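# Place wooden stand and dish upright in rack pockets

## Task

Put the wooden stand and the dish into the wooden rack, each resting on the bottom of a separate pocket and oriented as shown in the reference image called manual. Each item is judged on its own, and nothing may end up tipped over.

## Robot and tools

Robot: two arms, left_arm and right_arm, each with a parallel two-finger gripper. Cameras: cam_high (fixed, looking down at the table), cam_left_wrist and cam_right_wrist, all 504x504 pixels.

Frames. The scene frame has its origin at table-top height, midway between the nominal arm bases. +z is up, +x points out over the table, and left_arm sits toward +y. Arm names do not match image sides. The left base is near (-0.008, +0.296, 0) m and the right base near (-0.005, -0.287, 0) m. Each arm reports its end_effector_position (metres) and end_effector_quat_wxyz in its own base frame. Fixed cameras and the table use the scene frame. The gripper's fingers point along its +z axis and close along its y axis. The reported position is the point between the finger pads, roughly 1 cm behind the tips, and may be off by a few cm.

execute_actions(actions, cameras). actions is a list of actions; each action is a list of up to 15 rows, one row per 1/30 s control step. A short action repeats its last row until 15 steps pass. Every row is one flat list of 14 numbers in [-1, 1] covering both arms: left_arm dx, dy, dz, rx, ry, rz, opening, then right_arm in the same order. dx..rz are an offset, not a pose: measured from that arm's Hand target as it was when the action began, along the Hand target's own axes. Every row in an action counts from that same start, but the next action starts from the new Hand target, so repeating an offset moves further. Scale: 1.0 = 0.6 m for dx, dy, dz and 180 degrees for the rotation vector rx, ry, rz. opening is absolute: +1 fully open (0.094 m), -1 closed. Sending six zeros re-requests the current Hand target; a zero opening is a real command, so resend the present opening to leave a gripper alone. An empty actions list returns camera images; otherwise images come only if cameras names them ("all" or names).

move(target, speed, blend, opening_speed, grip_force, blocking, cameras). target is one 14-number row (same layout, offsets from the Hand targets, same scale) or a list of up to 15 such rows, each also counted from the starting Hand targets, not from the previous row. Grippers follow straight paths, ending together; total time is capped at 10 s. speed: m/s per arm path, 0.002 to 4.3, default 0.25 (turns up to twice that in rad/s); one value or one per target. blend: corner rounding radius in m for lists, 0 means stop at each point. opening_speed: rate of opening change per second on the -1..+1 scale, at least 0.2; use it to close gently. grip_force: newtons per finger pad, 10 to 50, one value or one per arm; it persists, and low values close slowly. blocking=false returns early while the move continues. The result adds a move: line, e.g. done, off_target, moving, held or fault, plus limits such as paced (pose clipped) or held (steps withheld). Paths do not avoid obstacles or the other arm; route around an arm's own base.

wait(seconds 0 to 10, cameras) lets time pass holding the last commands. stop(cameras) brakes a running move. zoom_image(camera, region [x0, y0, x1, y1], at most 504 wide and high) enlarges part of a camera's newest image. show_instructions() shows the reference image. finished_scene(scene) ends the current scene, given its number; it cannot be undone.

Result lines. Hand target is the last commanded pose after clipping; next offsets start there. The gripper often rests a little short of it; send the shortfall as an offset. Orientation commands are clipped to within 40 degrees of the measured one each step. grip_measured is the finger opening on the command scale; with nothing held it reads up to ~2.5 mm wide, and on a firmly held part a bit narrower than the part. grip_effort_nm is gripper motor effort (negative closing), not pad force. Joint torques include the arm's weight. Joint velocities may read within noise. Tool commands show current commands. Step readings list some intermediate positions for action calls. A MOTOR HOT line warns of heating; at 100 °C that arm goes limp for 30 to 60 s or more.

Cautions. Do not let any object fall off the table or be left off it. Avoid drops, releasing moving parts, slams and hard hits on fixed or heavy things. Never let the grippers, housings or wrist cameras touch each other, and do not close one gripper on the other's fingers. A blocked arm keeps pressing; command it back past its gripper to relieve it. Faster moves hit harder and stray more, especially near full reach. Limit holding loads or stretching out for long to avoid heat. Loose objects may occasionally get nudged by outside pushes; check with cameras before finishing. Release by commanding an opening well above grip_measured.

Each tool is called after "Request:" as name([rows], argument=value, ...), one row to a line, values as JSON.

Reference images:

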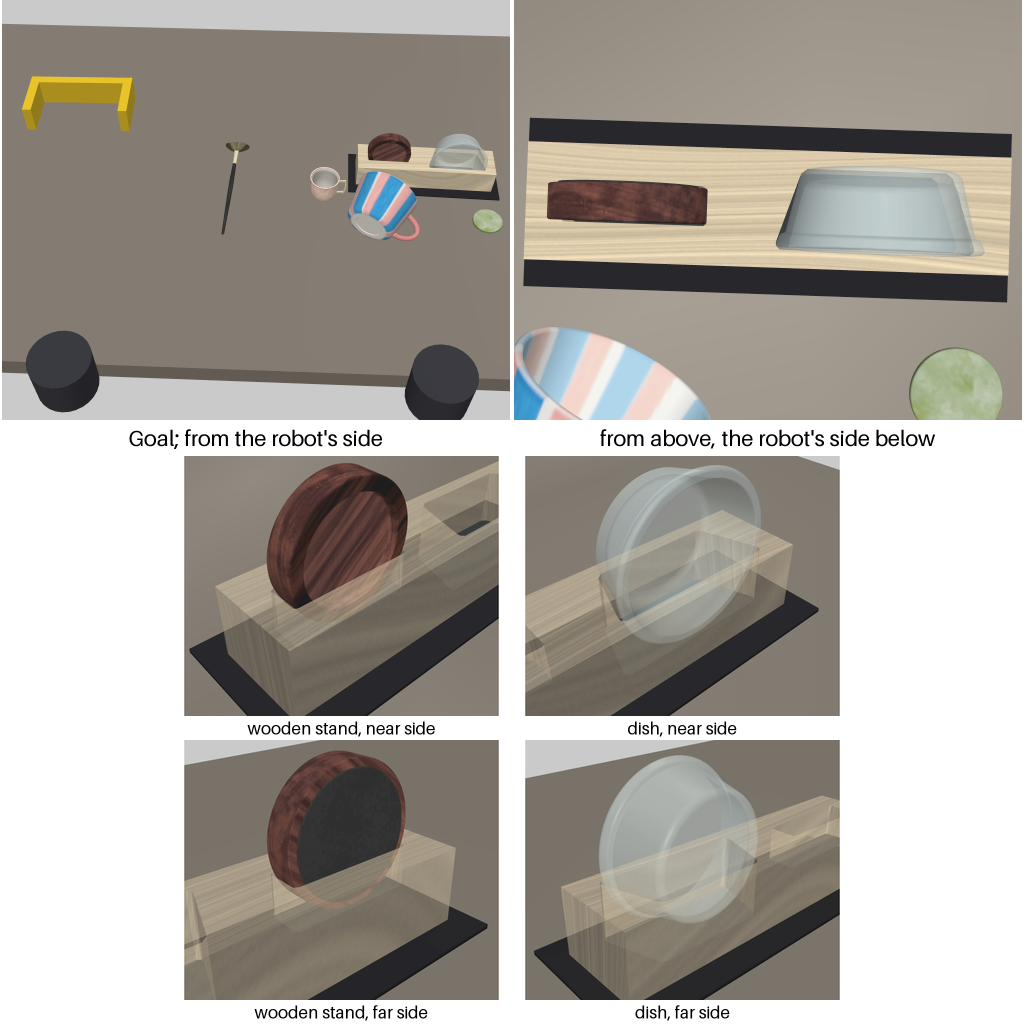

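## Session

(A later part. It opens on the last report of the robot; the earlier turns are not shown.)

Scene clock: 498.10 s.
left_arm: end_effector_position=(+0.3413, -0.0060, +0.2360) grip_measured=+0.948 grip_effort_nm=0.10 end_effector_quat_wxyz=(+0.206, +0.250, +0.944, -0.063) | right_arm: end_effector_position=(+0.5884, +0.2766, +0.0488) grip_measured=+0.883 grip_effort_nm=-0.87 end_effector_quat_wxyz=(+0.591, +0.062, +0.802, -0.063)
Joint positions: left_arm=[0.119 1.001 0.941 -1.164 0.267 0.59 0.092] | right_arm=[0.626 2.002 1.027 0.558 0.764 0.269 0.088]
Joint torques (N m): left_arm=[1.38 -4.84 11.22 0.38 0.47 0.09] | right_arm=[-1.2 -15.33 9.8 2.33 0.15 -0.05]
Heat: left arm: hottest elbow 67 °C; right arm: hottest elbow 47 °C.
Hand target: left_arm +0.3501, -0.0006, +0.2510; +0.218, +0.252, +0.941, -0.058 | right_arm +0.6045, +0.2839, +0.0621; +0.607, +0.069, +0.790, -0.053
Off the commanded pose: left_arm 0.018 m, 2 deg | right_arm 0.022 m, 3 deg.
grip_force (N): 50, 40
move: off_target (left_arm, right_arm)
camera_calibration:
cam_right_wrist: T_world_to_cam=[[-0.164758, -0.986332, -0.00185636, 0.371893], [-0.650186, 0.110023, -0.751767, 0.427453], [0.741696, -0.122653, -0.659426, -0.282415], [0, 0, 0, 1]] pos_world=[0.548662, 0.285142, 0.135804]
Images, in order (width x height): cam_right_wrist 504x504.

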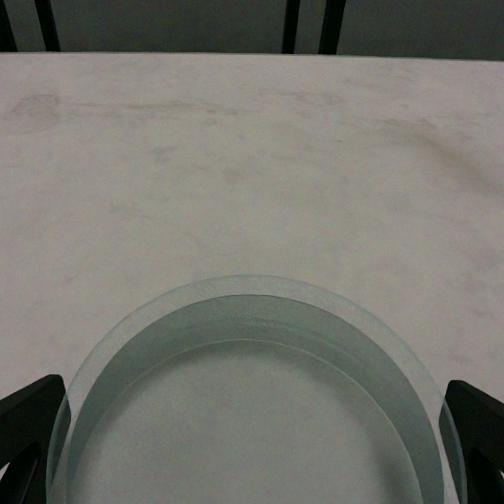

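Request:
move([
  [0,0,0,0,0,0,0.95,-0.2577,0,-0.0687,0,0,0,0.5],
  [0,0,0,0,0,0,0.95,-0.2653,-0.6163,-0.124,-0.0246,0.3335,-0.0247,0.5],
  [0,0,0,0,0,0,0.95,-0.1275,-0.6277,-0.1238,-0.0183,0.5054,-0.0322,0.5],
], speed=[0.15,0.22,0.15], blend=[0.03,0.02,0], cameras=["cam_right_wrist","cam_high"])

Request:
zoom_image(camera="cam_high", region=[100, 160, 220, 280])

Scene clock: 518.30 s.
left_arm: end_effector_position=(+0.3413, -0.0060, +0.2360) grip_measured=+0.948 grip_effort_nm=0.11 end_effector_quat_wxyz=(+0.206, +0.250, +0.944, -0.063) | right_arm: end_effector_position=(+0.4730, -0.0761, +0.1370) grip_measured=+0.883 grip_effort_nm=-0.87 end_effector_quat_wxyz=(-0.157, +0.040, +0.987, +0.008)
Joint positions: left_arm=[0.119 1.001 0.941 -1.164 0.267 0.59 0.092] | right_arm=[-0.152 1.841 1.564 -1.608 0.019 -0.067 0.088]
Joint torques (N m): left_arm=[1.08 -5.01 11.17 0.31 0.47 0.11] | right_arm=[-0.62 -16.15 12.92 -1.16 0.18 -0.03]
Heat: left arm: hottest elbow 68 °C; right arm: hottest elbow 48 °C.
Hand target: left_arm +0.3501, -0.0006, +0.2510; +0.218, +0.252, +0.941, -0.058 | right_arm +0.4881, -0.0780, +0.1553; -0.139, +0.034, +0.990, +0.005
Off the commanded pose: left_arm 0.018 m, 2 deg | right_arm 0.024 m, 2 deg.
grip_force (N): 50, 40
move: off_target (left_arm, right_arm)
camera_calibration:
cam_right_wrist: T_world_to_cam=[[-0.111117, -0.99374, -0.0115478, -0.0193075], [-0.736018, 0.0744804, 0.672852, 0.300246], [-0.66778, 0.0832647, -0.739687, 0.511505], [0, 0, 0, 1]] pos_world=[0.560414, -0.0841394, 0.176109]
Images, in order (width x height): cam_high 504x504, cam_right_wrist 504x504.

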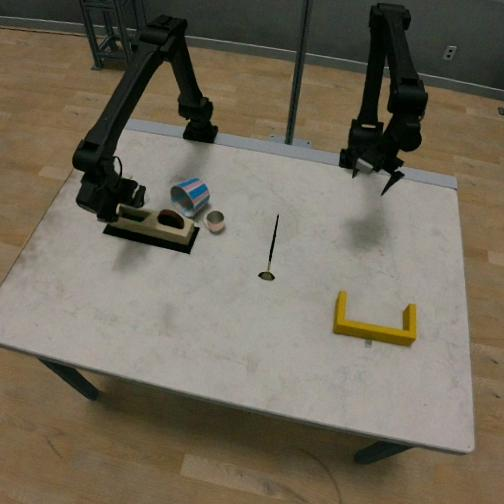

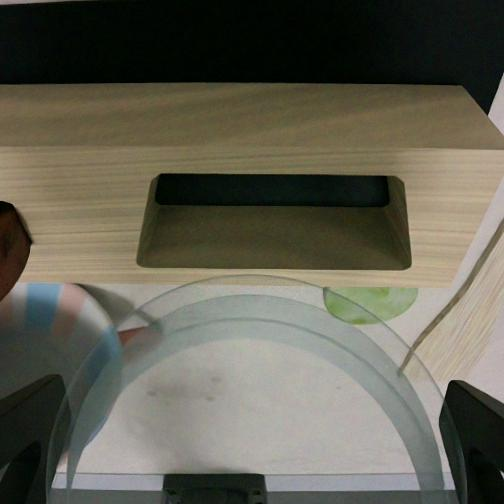

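Scaled by 4.200 from the camera's 504x504 image, which has a finer 720x720 frame.

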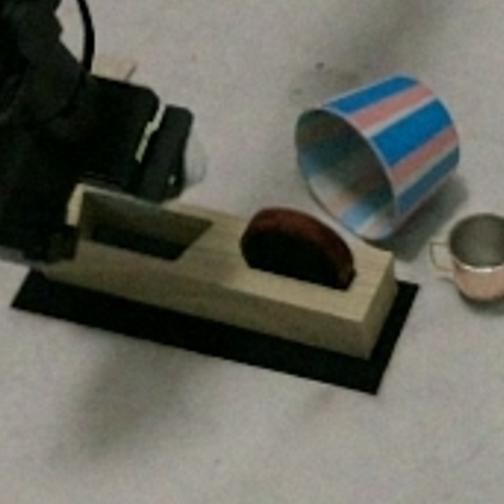

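Request:
move(target=[0,0,0,0,0,0,0.95,-0.022,-0.016,0.0248,0,0,0,0.5], speed=0.08, cameras=["cam_right_wrist"])

Scene clock: 532.67 s.
left_arm: end_effector_position=(+0.3413, -0.0060, +0.2360) grip_measured=+0.948 grip_effort_nm=0.11 end_effector_quat_wxyz=(+0.206, +0.250, +0.944, -0.063) | right_arm: end_effector_position=(+0.4743, -0.0806, +0.1220) grip_measured=+0.883 grip_effort_nm=-0.87 end_effector_quat_wxyz=(-0.170, +0.038, +0.985, +0.008)
Joint positions: left_arm=[0.119 1.001 0.941 -1.164 0.267 0.59 0.092] | right_arm=[-0.159 1.876 1.568 -1.605 0.024 -0.078 0.088]
Joint torques (N m): left_arm=[1.26 -4.84 11.21 0.34 0.48 0.1] | right_arm=[-1.38 -16.73 12.79 -0.18 0.18 -0.09]
Heat: left arm: hottest elbow 68 °C; right arm: hottest elbow 48 °C.
Hand target: left_arm +0.3501, -0.0006, +0.2510; +0.218, +0.252, +0.941, -0.058 | right_arm +0.4959, -0.0882, +0.1374; -0.139, +0.035, +0.990, +0.005
Off the commanded pose: left_arm 0.018 m, 2 deg | right_arm 0.028 m, 4 deg.
grip_force (N): 50, 40
move: off_target (left_arm, right_arm)
camera_calibration:
cam_right_wrist: T_world_to_cam=[[-0.106495, -0.994249, -0.0112576, -0.026112], [-0.717302, 0.0689805, 0.693339, 0.299804], [-0.688575, 0.0819123, -0.720524, 0.509056], [0, 0, 0, 1]] pos_world=[0.562793, -0.0883405, 0.158627]
Images, in order (width x height): cam_right_wrist 504x504.

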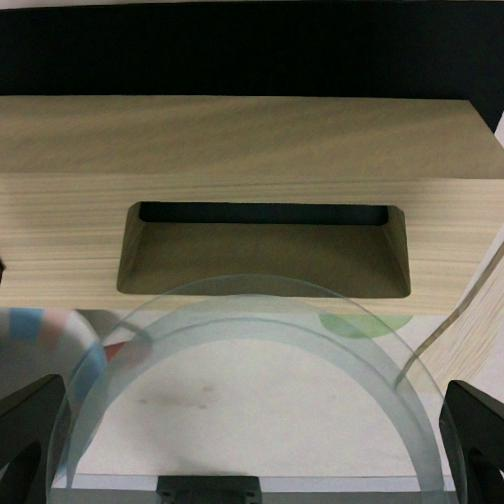

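Request:
move(target=[0,0,0,0,0,0,0.95,-0.02,-0.010,0.0215,0,-0.014,0,0.5], speed=0.06, cameras=["cam_right_wrist"])

Scene clock: 537.73 s.
left_arm: end_effector_position=(+0.3413, -0.0060, +0.2360) grip_measured=+0.948 grip_effort_nm=0.11 end_effector_quat_wxyz=(+0.206, +0.250, +0.944, -0.063) | right_arm: end_effector_position=(+0.4913, -0.0887, +0.1153) grip_measured=+0.883 grip_effort_nm=-0.87 end_effector_quat_wxyz=(-0.134, +0.038, +0.990, +0.006)
Joint positions: left_arm=[0.119 1.001 0.941 -1.164 0.267 0.59 0.092] | right_arm=[-0.169 1.878 1.568 -1.529 0.024 -0.09 0.088]
Joint torques (N m): left_arm=[1.49 -5.07 11.12 0.34 0.48 0.1] | right_arm=[-1.67 -16.26 10.81 0.06 0.1 -0.01]
Heat: left arm: hottest elbow 68 °C; right arm: hottest elbow 49 °C.
Hand target: left_arm +0.3501, -0.0006, +0.2510; +0.218, +0.252, +0.941, -0.058 | right_arm +0.5035, -0.0947, +0.1217; -0.117, +0.035, +0.992, +0.004
Off the commanded pose: left_arm 0.018 m, 2 deg | right_arm 0.015 m, 2 deg.
grip_force (N): 50, 40
move: off_target (left_arm, right_arm)
camera_calibration:
cam_right_wrist: T_world_to_cam=[[-0.105054, -0.99441, -0.0105613, -0.0332384], [-0.765955, 0.0741368, 0.638605, 0.347888], [-0.634253, 0.0751778, -0.769462, 0.494888], [0, 0, 0, 1]] pos_world=[0.576858, -0.0960485, 0.158283]
Images, in order (width x height): cam_right_wrist 504x504.

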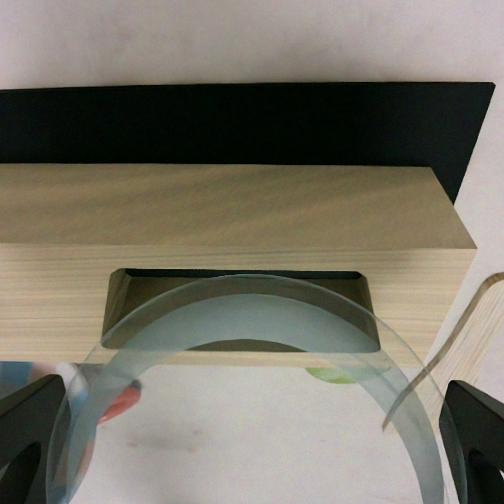

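Request:
move(target=[0,0,0,0,0,0,0.95,0.03,0.025,-0.006,0,0.006,0,0.5], speed=0.06, cameras=["cam_right_wrist"])

Scene clock: 543.27 s.
left_arm: end_effector_position=(+0.3413, -0.0060, +0.2360) grip_measured=+0.948 grip_effort_nm=0.11 end_effector_quat_wxyz=(+0.206, +0.250, +0.944, -0.063) | right_arm: end_effector_position=(+0.4873, -0.0817, +0.1134) grip_measured=+0.883 grip_effort_nm=-0.87 end_effector_quat_wxyz=(-0.139, +0.032, +0.990, +0.006)
Joint positions: left_arm=[0.119 1.001 0.941 -1.164 0.267 0.59 0.092] | right_arm=[-0.157 1.873 1.554 -1.529 0.023 -0.09 0.088]
Joint torques (N m): left_arm=[1.38 -5.01 11.17 0.35 0.47 0.1] | right_arm=[-0.32 -18.96 8.81 -0.7 -0.06 0.15]
Heat: left arm: hottest elbow 68 °C; right arm: hottest elbow 49 °C.
Hand target: left_arm +0.3501, -0.0006, +0.2510; +0.218, +0.252, +0.941, -0.058 | right_arm +0.4880, -0.0786, +0.1293; -0.127, +0.035, +0.991, +0.004
Off the commanded pose: left_arm 0.018 m, 2 deg | right_arm 0.016 m, 1 deg.
grip_force (N): 50, 40
move: off_target (left_arm, right_arm)
camera_calibration:
cam_right_wrist: T_world_to_cam=[[-0.0928677, -0.995606, -0.0119906, -0.032663], [-0.761074, 0.0632161, 0.645577, 0.341356], [-0.641983, 0.069079, -0.763601, 0.492995], [0, 0, 0, 1]] pos_world=[0.573258, -0.0881543, 0.155688]
Images, in order (width x height): cam_right_wrist 504x504.

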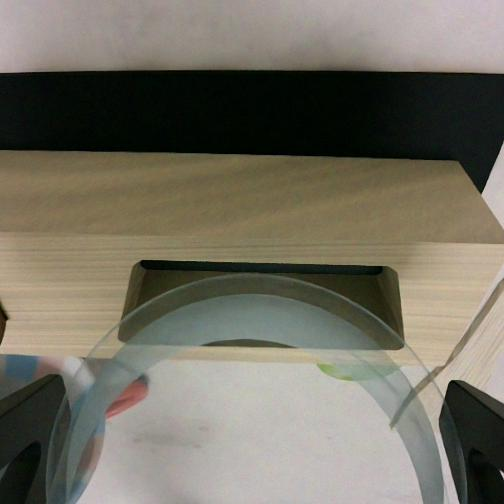

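Request:
move(target=[0,0,0,0,0,0,0.95,0.02,-0.012,-0.002,0,0.003,0,0.5], speed=0.06, cameras=["cam_right_wrist"])

Scene clock: 548.53 s.
left_arm: end_effector_position=(+0.3413, -0.0060, +0.2360) grip_measured=+0.948 grip_effort_nm=0.11 end_effector_quat_wxyz=(+0.206, +0.250, +0.944, -0.063) | right_arm: end_effector_position=(+0.4793, -0.0812, +0.1182) grip_measured=+0.883 grip_effort_nm=-0.87 end_effector_quat_wxyz=(-0.138, +0.032, +0.990, +0.006)
Joint positions: left_arm=[0.119 1.001 0.941 -1.164 0.267 0.59 0.092] | right_arm=[-0.159 1.848 1.53 -1.529 0.023 -0.09 0.088]
Joint torques (N m): left_arm=[1.38 -4.95 11.12 0.34 0.48 0.1] | right_arm=[-0.97 -18.49 8.59 -1.01 0.14 0.03]
Heat: left arm: hottest elbow 68 °C; right arm: hottest elbow 49 °C.
Hand target: left_arm +0.3501, -0.0006, +0.2510; +0.218, +0.252, +0.941, -0.058 | right_arm +0.4761, -0.0851, +0.1335; -0.131, +0.035, +0.991, +0.004
Off the commanded pose: left_arm 0.018 m, 2 deg | right_arm 0.016 m, 1 deg.
grip_force (N): 50, 40
move: off_target (left_arm, right_arm)
camera_calibration:
cam_right_wrist: T_world_to_cam=[[-0.0943543, -0.995468, -0.0118925, -0.0321126], [-0.76194, 0.064521, 0.644425, 0.332934], [-0.640737, 0.0698657, -0.764575, 0.491017], [0, 0, 0, 1]] pos_world=[0.565259, -0.0877535, 0.160487]
Images, in order (width x height): cam_right_wrist 504x504.

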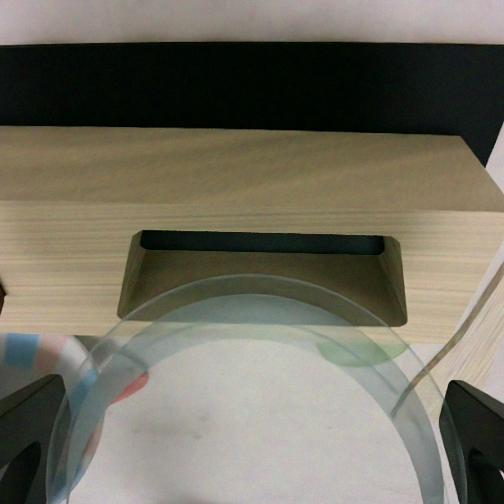

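Request:
move(target=[0,0,0,0,0,0,0.95,-0.009,-0.008,0.031,0,0,0,0.5], speed=0.06, cameras=["cam_right_wrist"])

Scene clock: 552.73 s.
left_arm: end_effector_position=(+0.3413, -0.0060, +0.2360) grip_measured=+0.948 grip_effort_nm=0.11 end_effector_quat_wxyz=(+0.206, +0.250, +0.944, -0.063) | right_arm: end_effector_position=(+0.4753, -0.0836, +0.1135) grip_measured=+0.883 grip_effort_nm=-0.86 end_effector_quat_wxyz=(-0.140, +0.035, +0.989, +0.006)
Joint positions: left_arm=[0.119 1.001 0.941 -1.164 0.267 0.59 0.092] | right_arm=[-0.165 1.847 1.514 -1.519 0.023 -0.09 0.088]
Joint torques (N m): left_arm=[1.55 -5.01 11.14 0.36 0.48 0.1] | right_arm=[-1.55 -16.91 7.9 0.29 0.23 -0.05]
Heat: left arm: hottest elbow 68 °C; right arm: hottest elbow 48 °C.
Hand target: left_arm +0.3501, -0.0006, +0.2510; +0.218, +0.252, +0.941, -0.058 | right_arm +0.4762, -0.0898, +0.1141; -0.131, +0.035, +0.991, +0.005
Off the commanded pose: left_arm 0.018 m, 2 deg | right_arm 0.006 m, 1 deg.
grip_force (N): 50, 40
move: off_target (left_arm)
camera_calibration:
cam_right_wrist: T_world_to_cam=[[-0.100437, -0.994869, -0.0121574, -0.0319034], [-0.758365, 0.0686392, 0.648206, 0.331217], [-0.644046, 0.0743233, -0.761368, 0.486722], [0, 0, 0, 1]] pos_world=[0.56145, -0.0906489, 0.155489]
Images, in order (width x height): cam_right_wrist 504x504.

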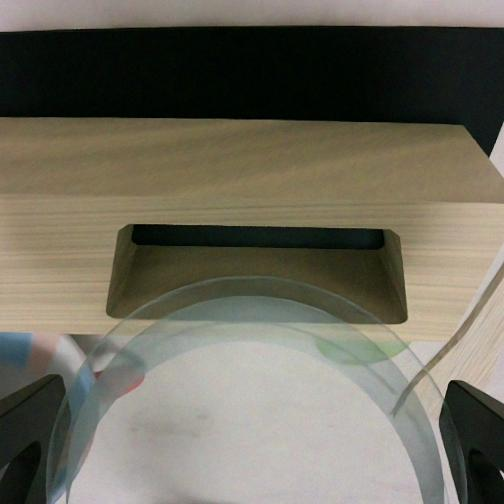

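Request:
move(target=[0,0,0,0,0,0,0.95,-0.022,0,0.034,0,0,0,0.5], speed=0.06, cameras=["cam_right_wrist"])

Scene clock: 557.37 s.
left_arm: end_effector_position=(+0.3413, -0.0060, +0.2360) grip_measured=+0.948 grip_effort_nm=0.11 end_effector_quat_wxyz=(+0.206, +0.250, +0.944, -0.063) | right_arm: end_effector_position=(+0.4829, -0.0848, +0.1099) grip_measured=+0.880 grip_effort_nm=-0.87 end_effector_quat_wxyz=(-0.124, +0.036, +0.992, +0.004)
Joint positions: left_arm=[0.119 1.001 0.941 -1.164 0.267 0.59 0.092] | right_arm=[-0.165 1.847 1.511 -1.482 0.023 -0.09 0.088]
Joint torques (N m): left_arm=[1.26 -5.01 11.15 0.38 0.49 0.09] | right_arm=[-1.49 -13.68 7.5 0.64 0.2 -0.04]
Heat: left arm: hottest elbow 68 °C; right arm: hottest elbow 48 °C.
Hand target: left_arm +0.3501, -0.0006, +0.2510; +0.218, +0.252, +0.941, -0.058 | right_arm +0.4836, -0.0904, +0.0910; -0.131, +0.035, +0.991, +0.005
Off the commanded pose: left_arm 0.018 m, 2 deg | right_arm 0.020 m, 1 deg.
grip_force (N): 50, 40
move: off_target (left_arm, right_arm)
camera_calibration:
cam_right_wrist: T_world_to_cam=[[-0.100134, -0.994924, -0.0100131, -0.0328049], [-0.779629, 0.0722051, 0.622065, 0.352842], [-0.618184, 0.0700963, -0.782901, 0.478465], [0, 0, 0, 1]] pos_world=[0.567581, -0.091654, 0.154772]
Images, in order (width x height): cam_right_wrist 504x504.

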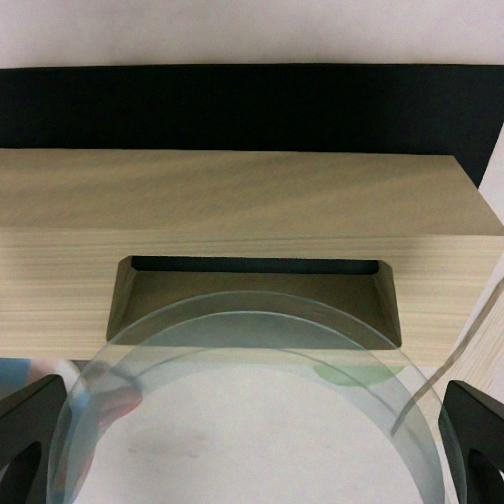

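Request:
move(target=[0,0,0,0,0,0,0.95,0.013,0,-0.074,0,-0.022,0,0.5], speed=0.06, cameras=["cam_right_wrist"])

Scene clock: 566.83 s.
left_arm: end_effector_position=(+0.3413, -0.0060, +0.2360) grip_measured=+0.948 grip_effort_nm=0.11 end_effector_quat_wxyz=(+0.206, +0.250, +0.944, -0.063) | right_arm: end_effector_position=(+0.4830, -0.0866, +0.1174) grip_measured=+0.879 grip_effort_nm=-0.87 end_effector_quat_wxyz=(-0.116, +0.037, +0.993, +0.003)
Joint positions: left_arm=[0.119 1.001 0.941 -1.164 0.267 0.59 0.092] | right_arm=[-0.168 1.831 1.511 -1.481 0.023 -0.09 0.088]
Joint torques (N m): left_arm=[1.44 -5.01 11.19 0.31 0.47 0.1] | right_arm=[-1.26 -18.32 9.91 -0.51 -0.04 -0.06]
Heat: left arm: hottest elbow 68 °C; right arm: hottest elbow 48 °C.
Hand target: left_arm +0.3501, -0.0006, +0.2510; +0.218, +0.252, +0.941, -0.058 | right_arm +0.4877, -0.0906, +0.1360; -0.097, +0.035, +0.995, +0.003
Off the commanded pose: left_arm 0.018 m, 2 deg | right_arm 0.020 m, 2 deg.
grip_force (N): 50, 40
move: off_target (left_arm, right_arm)
camera_calibration:
cam_right_wrist: T_world_to_cam=[[-0.103419, -0.994598, -0.00894599, -0.0329676], [-0.78936, 0.0765994, 0.609133, 0.354878], [-0.605157, 0.0700576, -0.793018, 0.479342], [0, 0, 0, 1]] pos_world=[0.566794, -0.0935544, 0.163664]
Images, in order (width x height): cam_right_wrist 504x504.

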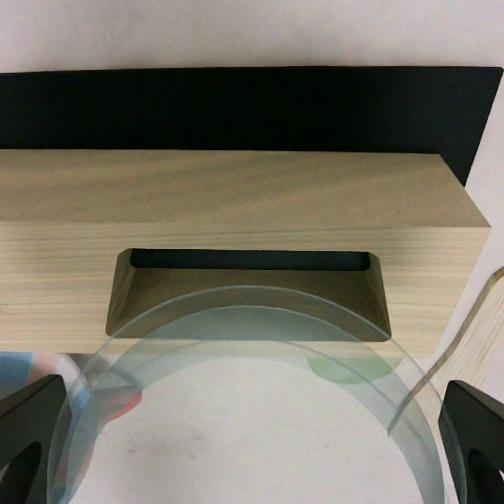

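Request:
zoom_image(camera="cam_right_wrist", region=[40, 230, 460, 504])

Scaled by 1.200 from the camera's 504x504 image, which has a finer 720x720 frame.

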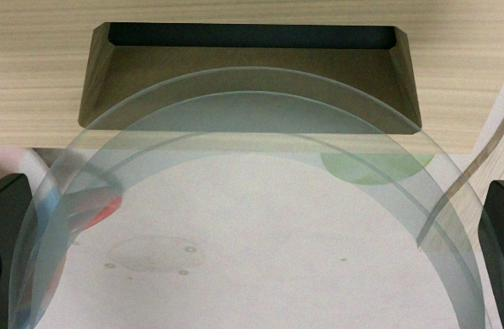

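Request:
move(target=[0,0,0,0,0,0,0.95,-0.010,0.010,0.02,0,-0.012,0,0.5], speed=0.05, cameras=["cam_right_wrist"])

Scene clock: 580.93 s.
left_arm: end_effector_position=(+0.3413, -0.0060, +0.2360) grip_measured=+0.948 grip_effort_nm=0.11 end_effector_quat_wxyz=(+0.206, +0.250, +0.944, -0.063) | right_arm: end_effector_position=(+0.4863, -0.0862, +0.1080) grip_measured=+0.879 grip_effort_nm=-0.87 end_effector_quat_wxyz=(-0.100, +0.038, +0.994, +0.004)
Joint positions: left_arm=[0.119 1.001 0.941 -1.164 0.267 0.59 0.092] | right_arm=[-0.168 1.827 1.483 -1.427 0.018 -0.09 0.088]
Joint torques (N m): left_arm=[1.26 -4.95 11.15 0.38 0.48 0.1] | right_arm=[-0.5 -18.43 8.87 0.23 -0.08 0.02]
Heat: left arm: hottest elbow 68 °C; right arm: hottest elbow 49 °C.
Hand target: left_arm +0.3501, -0.0006, +0.2510; +0.218, +0.252, +0.941, -0.058 | right_arm +0.4915, -0.0848, +0.1229; -0.078, +0.035, +0.996, +0.003
Off the commanded pose: left_arm 0.018 m, 2 deg | right_arm 0.016 m, 3 deg.
grip_force (N): 50, 40
move: off_target (left_arm, right_arm)
camera_calibration:
cam_right_wrist: T_world_to_cam=[[-0.10417, -0.994485, -0.0121378, -0.031592], [-0.807987, 0.0775059, 0.58408, 0.375138], [-0.579919, 0.0706508, -0.811605, 0.463698], [0, 0, 0, 1]] pos_world=[0.568723, -0.0932538, 0.156845]
Images, in order (width x height): cam_right_wrist 504x504.

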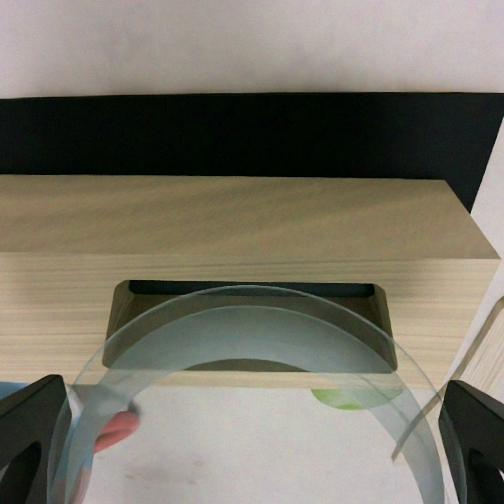

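Request:
move(target=[0,0,0,0,0,0,0.95,0.011,0.004,0.018,0,0.003,0,0.5], speed=0.05, cameras=["cam_right_wrist"])

Scene clock: 585.33 s.
left_arm: end_effector_position=(+0.3413, -0.0060, +0.2360) grip_measured=+0.948 grip_effort_nm=0.11 end_effector_quat_wxyz=(+0.206, +0.250, +0.944, -0.063) | right_arm: end_effector_position=(+0.4795, -0.0850, +0.0996) grip_measured=+0.879 grip_effort_nm=-0.87 end_effector_quat_wxyz=(-0.102, +0.038, +0.994, +0.004)
Joint positions: left_arm=[0.119 1.001 0.941 -1.164 0.267 0.59 0.092] | right_arm=[-0.168 1.82 1.449 -1.403 0.018 -0.09 0.088]
Joint torques (N m): left_arm=[1.26 -5.07 11.19 0.32 0.48 0.1] | right_arm=[-0.26 -18.37 8.4 0.09 -0.07 0.05]
Heat: left arm: hottest elbow 68 °C; right arm: hottest elbow 49 °C.
Hand target: left_arm +0.3501, -0.0006, +0.2510; +0.218, +0.252, +0.941, -0.058 | right_arm +0.4836, -0.0818, +0.1134; -0.083, +0.035, +0.996, +0.003
Off the commanded pose: left_arm 0.018 m, 2 deg | right_arm 0.015 m, 2 deg.
grip_force (N): 50, 40
move: off_target (left_arm, right_arm)
camera_calibration:
cam_right_wrist: T_world_to_cam=[[-0.104199, -0.99448, -0.0123149, -0.0312586], [-0.806192, 0.0772063, 0.586595, 0.373308], [-0.582407, 0.0710506, -0.809786, 0.453839], [0, 0, 0, 1]] pos_world=[0.56202, -0.0921534, 0.148147]
Images, in order (width x height): cam_right_wrist 504x504.

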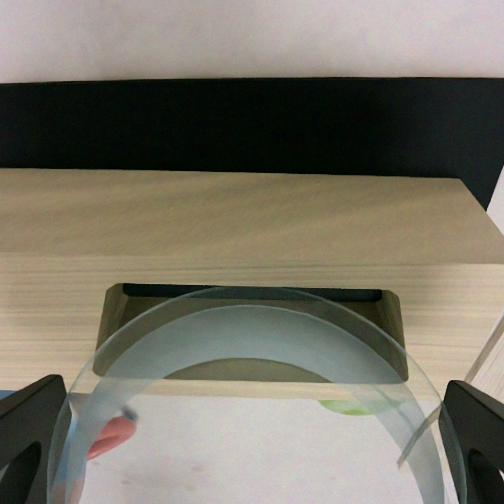

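Request:
move(target=[0,0,0,0,0,0,0.95,-0.001,0.002,0.02,0,0,0,0.5], speed=0.05, cameras=["cam_right_wrist"])

Scene clock: 589.10 s.
left_arm: end_effector_position=(+0.3413, -0.0060, +0.2360) grip_measured=+0.948 grip_effort_nm=0.11 end_effector_quat_wxyz=(+0.206, +0.250, +0.944, -0.063) | right_arm: end_effector_position=(+0.4780, -0.0840, +0.0915) grip_measured=+0.879 grip_effort_nm=-0.87 end_effector_quat_wxyz=(-0.098, +0.037, +0.994, +0.004)
Joint positions: left_arm=[0.119 1.001 0.941 -1.164 0.267 0.59 0.092] | right_arm=[-0.167 1.819 1.426 -1.374 0.018 -0.09 0.088]
Joint torques (N m): left_arm=[1.32 -5.19 11.11 0.29 0.47 0.09] | right_arm=[-0.21 -17.44 8.44 -0.01 -0.08 0.07]
Heat: left arm: hottest elbow 68 °C; right arm: hottest elbow 48 °C.
Hand target: left_arm +0.3501, -0.0006, +0.2510; +0.218, +0.252, +0.941, -0.058 | right_arm +0.4822, -0.0806, +0.1015; -0.083, +0.035, +0.996, +0.003
Off the commanded pose: left_arm 0.018 m, 2 deg | right_arm 0.011 m, 2 deg.
grip_force (N): 50, 40
move: off_target (left_arm, right_arm)
camera_calibration:
cam_right_wrist: T_world_to_cam=[[-0.102651, -0.994646, -0.0119007, -0.0312865], [-0.81046, 0.076694, 0.580752, 0.379339], [-0.57673, 0.0692599, -0.813994, 0.443882], [0, 0, 0, 1]] pos_world=[0.560228, -0.0909553, 0.140643]
Images, in order (width x height): cam_right_wrist 504x504.

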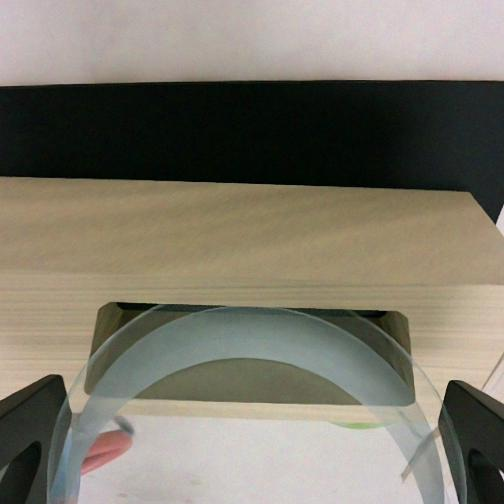

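Request:
move(target=[0,0,0,0,0,0,0.95,-0.006,0,0.018,0,0,0,0.5], speed=0.05, cameras=["cam_right_wrist"])

Scene clock: 591.43 s.
left_arm: end_effector_position=(+0.3413, -0.0060, +0.2360) grip_measured=+0.948 grip_effort_nm=0.11 end_effector_quat_wxyz=(+0.206, +0.250, +0.944, -0.063) | right_arm: end_effector_position=(+0.4781, -0.0838, +0.0869) grip_measured=+0.879 grip_effort_nm=-0.87 end_effector_quat_wxyz=(-0.094, +0.037, +0.995, +0.003)
Joint positions: left_arm=[0.119 1.001 0.941 -1.164 0.267 0.59 0.092] | right_arm=[-0.166 1.819 1.414 -1.354 0.018 -0.09 0.088]
Joint torques (N m): left_arm=[1.38 -5.01 11.12 0.36 0.48 0.11] | right_arm=[-0.21 -16.09 8.59 0.2 -0.07 0.08]
Heat: left arm: hottest elbow 68 °C; right arm: hottest elbow 48 °C.
Hand target: left_arm +0.3501, -0.0006, +0.2510; +0.218, +0.252, +0.941, -0.058 | right_arm +0.4839, -0.0808, +0.0902; -0.083, +0.035, +0.996, +0.003
Off the commanded pose: left_arm 0.018 m, 2 deg | right_arm 0.007 m, 1 deg.
grip_force (N): 50, 40
move: off_target (left_arm)
camera_calibration:
cam_right_wrist: T_world_to_cam=[[-0.102131, -0.994706, -0.0113897, -0.0314336], [-0.814865, 0.077088, 0.574501, 0.384761], [-0.570582, 0.0679556, -0.818424, 0.437479], [0, 0, 0, 1]] pos_world=[0.559935, -0.0906568, 0.13664]
Images, in order (width x height): cam_right_wrist 504x504.

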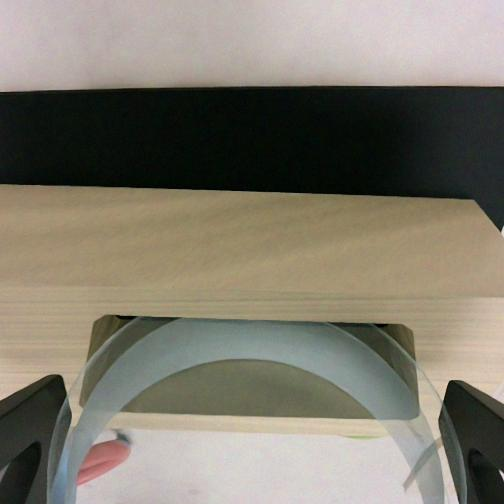

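Request:
move(target=[0,0,0,0,0,0,0.95,-0.003,0,0.014,0,0,0,0.5], speed=0.05)

Request:
move(target=[0,0,0,0,0,0,0.95,-0.003,0,0.010,0,0,0,0.5], speed=0.05, cameras=["cam_right_wrist"])

Scene clock: 594.53 s.
left_arm: end_effector_position=(+0.3413, -0.0060, +0.2360) grip_measured=+0.948 grip_effort_nm=0.11 end_effector_quat_wxyz=(+0.206, +0.250, +0.944, -0.063) | right_arm: end_effector_position=(+0.4787, -0.0839, +0.0827) grip_measured=+0.879 grip_effort_nm=-0.87 end_effector_quat_wxyz=(-0.090, +0.037, +0.995, +0.003)
Joint positions: left_arm=[0.119 1.001 0.941 -1.164 0.267 0.59 0.092] | right_arm=[-0.166 1.819 1.403 -1.334 0.018 -0.09 0.088]
Joint torques (N m): left_arm=[1.44 -4.95 11.14 0.38 0.48 0.09] | right_arm=[-0.21 -15.21 8.64 0.28 -0.07 0.08]
Heat: left arm: hottest elbow 68 °C; right arm: hottest elbow 48 °C.
Hand target: left_arm +0.3501, -0.0006, +0.2510; +0.218, +0.252, +0.941, -0.058 | right_arm +0.4843, -0.0808, +0.0816; -0.083, +0.035, +0.996, +0.003
Off the commanded pose: left_arm 0.018 m, 2 deg | right_arm 0.007 m, 1 deg.
grip_force (N): 50, 40
move: off_target (left_arm)

Scene clock: 595.37 s.
left_arm: end_effector_position=(+0.3413, -0.0060, +0.2360) grip_measured=+0.948 grip_effort_nm=0.11 end_effector_quat_wxyz=(+0.206, +0.250, +0.944, -0.063) | right_arm: end_effector_position=(+0.4793, -0.0837, +0.0767) grip_measured=+0.879 grip_effort_nm=-0.87 end_effector_quat_wxyz=(-0.090, +0.037, +0.995, +0.003)
Joint positions: left_arm=[0.119 1.001 0.941 -1.164 0.267 0.59 0.092] | right_arm=[-0.166 1.827 1.397 -1.32 0.018 -0.09 0.088]
Joint torques (N m): left_arm=[1.44 -5.13 11.12 0.34 0.47 0.1] | right_arm=[-0.21 -15.21 8.65 0.31 -0.07 0.08]
Heat: left arm: hottest elbow 68 °C; right arm: hottest elbow 48 °C.
Hand target: left_arm +0.3501, -0.0006, +0.2510; +0.218, +0.252, +0.941, -0.058 | right_arm +0.4852, -0.0808, +0.0754; -0.083, +0.035, +0.996, +0.003
Off the commanded pose: left_arm 0.018 m, 2 deg | right_arm 0.007 m, 1 deg.
grip_force (N): 50, 40
move: off_target (left_arm)
camera_calibration:
cam_right_wrist: T_world_to_cam=[[-0.101294, -0.994798, -0.0107522, -0.0317308], [-0.820037, 0.0773701, 0.567057, 0.39459], [-0.563275, 0.0662566, -0.823608, 0.426576], [0, 0, 0, 1]] pos_world=[0.560644, -0.0903587, 0.127236]
Images, in order (width x height): cam_right_wrist 504x504.

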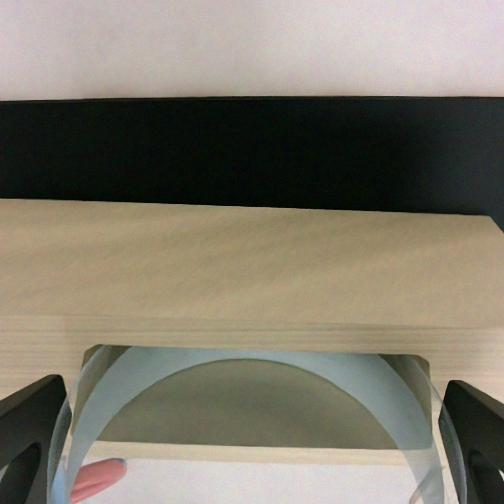

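Request:
move(target=[0,0,0,0,0,0,0.95,-0.002,0,0.008,0,0,0,0.5], speed=0.05, cameras=["cam_right_wrist"])

Scene clock: 597.60 s.
left_arm: end_effector_position=(+0.3413, -0.0060, +0.2360) grip_measured=+0.948 grip_effort_nm=0.11 end_effector_quat_wxyz=(+0.206, +0.250, +0.944, -0.063) | right_arm: end_effector_position=(+0.4793, -0.0837, +0.0748) grip_measured=+0.879 grip_effort_nm=-0.87 end_effector_quat_wxyz=(-0.089, +0.037, +0.995, +0.003)
Joint positions: left_arm=[0.119 1.001 0.941 -1.164 0.267 0.59 0.092] | right_arm=[-0.166 1.828 1.394 -1.315 0.018 -0.09 0.088]
Joint torques (N m): left_arm=[1.2 -4.95 11.15 0.32 0.47 0.1] | right_arm=[-0.26 -14.8 8.47 0.51 -0.08 0.08]
Heat: left arm: hottest elbow 68 °C; right arm: hottest elbow 48 °C.
Hand target: left_arm +0.3501, -0.0006, +0.2510; +0.218, +0.252, +0.941, -0.058 | right_arm +0.4856, -0.0809, +0.0705; -0.083, +0.035, +0.996, +0.003
Off the commanded pose: left_arm 0.018 m, 2 deg | right_arm 0.008 m, 1 deg.
grip_force (N): 50, 40
move: off_target (left_arm)
camera_calibration:
cam_right_wrist: T_world_to_cam=[[-0.101234, -0.994805, -0.0107529, -0.0317943], [-0.820529, 0.0773777, 0.566344, 0.395896], [-0.562569, 0.0661564, -0.824099, 0.424695], [0, 0, 0, 1]] pos_world=[0.560545, -0.0903588, 0.125435]
Images, in order (width x height): cam_right_wrist 504x504.

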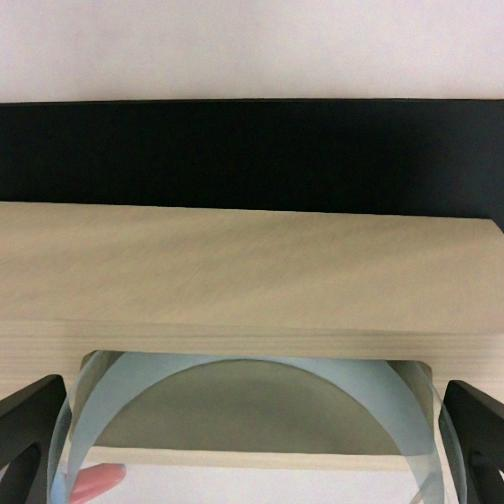

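Request:
move(target=[0,0,0,0,0,0,0.95,-0.002,0,0.008,0,0,0,0.5], speed=0.05)

Scene clock: 599.57 s.
left_arm: end_effector_position=(+0.3413, -0.0060, +0.2360) grip_measured=+0.948 grip_effort_nm=0.11 end_effector_quat_wxyz=(+0.206, +0.250, +0.944, -0.063) | right_arm: end_effector_position=(+0.4793, -0.0837, +0.0743) grip_measured=+0.879 grip_effort_nm=-0.87 end_effector_quat_wxyz=(-0.089, +0.036, +0.995, +0.003)
Joint positions: left_arm=[0.119 1.001 0.941 -1.164 0.267 0.59 0.092] | right_arm=[-0.166 1.828 1.393 -1.312 0.018 -0.091 0.088]
Joint torques (N m): left_arm=[1.32 -4.89 11.15 0.39 0.48 0.1] | right_arm=[-0.26 -14.27 8.21 0.84 -0.08 0.08]
Heat: left arm: hottest elbow 68 °C; right arm: hottest elbow 48 °C.
Hand target: left_arm +0.3501, -0.0006, +0.2510; +0.218, +0.252, +0.941, -0.058 | right_arm +0.4859, -0.0809, +0.0656; -0.083, +0.035, +0.996, +0.003
Off the commanded pose: left_arm 0.018 m, 2 deg | right_arm 0.011 m, 1 deg.
grip_force (N): 50, 40
move: off_target (left_arm, right_arm)

Request:
move([
  [0,0,0,0,0,0,0.95,0.002,0,-0.012,0,0,0,0.5],
  [0,0,0,0,0,0,0.95,0.002,0,-0.012,0,0,0,1],
  [0,0,0,0,0,0,0.95,0,0,-0.19,0,0,0,1],
], speed=[0.05,0.05,0.1], opening_speed=0.25, cameras=["cam_right_wrist","cam_high"])

Request:
zoom_image(camera="cam_high", region=[100, 160, 220, 280])

Scene clock: 608.30 s.
left_arm: end_effector_position=(+0.3413, -0.0060, +0.2360) grip_measured=+0.948 grip_effort_nm=0.11 end_effector_quat_wxyz=(+0.206, +0.250, +0.944, -0.063) | right_arm: end_effector_position=(+0.4907, -0.0841, +0.1552) grip_measured=+0.997 grip_effort_nm=0.11 end_effector_quat_wxyz=(-0.107, +0.035, +0.994, +0.005)
Joint positions: left_arm=[0.119 1.001 0.941 -1.164 0.267 0.59 0.092] | right_arm=[-0.163 1.811 1.588 -1.561 0.017 -0.091 0.094]
Joint torques (N m): left_arm=[1.44 -5.13 11.18 0.35 0.48 0.1] | right_arm=[-0.21 -17.55 12.74 -0.7 -0.08 0.11]
Heat: left arm: hottest elbow 69 °C; right arm: hottest elbow 48 °C.
Hand target: left_arm +0.3501, -0.0006, +0.2510; +0.218, +0.252, +0.941, -0.058 | right_arm +0.5047, -0.0822, +0.1778; -0.083, +0.035, +0.996, +0.003
Off the commanded pose: left_arm 0.018 m, 2 deg | right_arm 0.027 m, 3 deg.
grip_force (N): 50, 40
move: off_target (left_arm, right_arm)
camera_calibration:
cam_right_wrist: T_world_to_cam=[[-0.0984471, -0.995044, -0.0139877, -0.031086], [-0.800284, 0.0708079, 0.595426, 0.344784], [-0.591485, 0.0698121, -0.803288, 0.508633], [0, 0, 0, 1]] pos_world=[0.573714, -0.0908542, 0.202851]
Images, in order (width x height): cam_high 504x504, cam_right_wrist 504x504.

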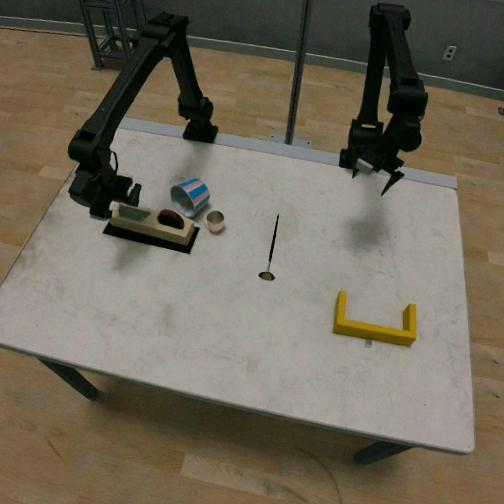

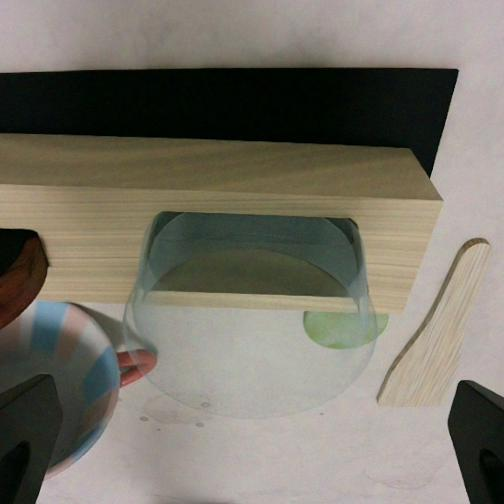

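Scaled by 4.200 from the camera's 504x504 image, which has a finer 720x720 frame.

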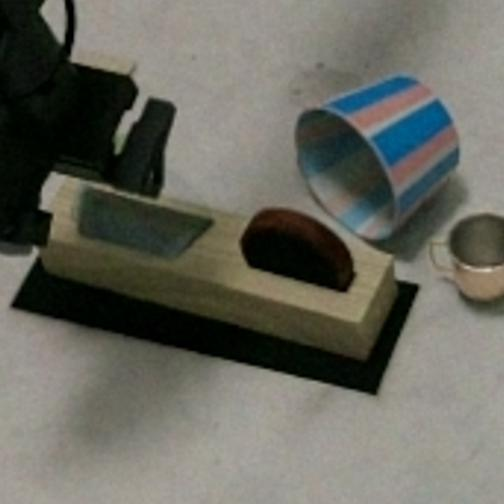

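Request:
finished_scene(scene=1)

The scene is finished: the task was done.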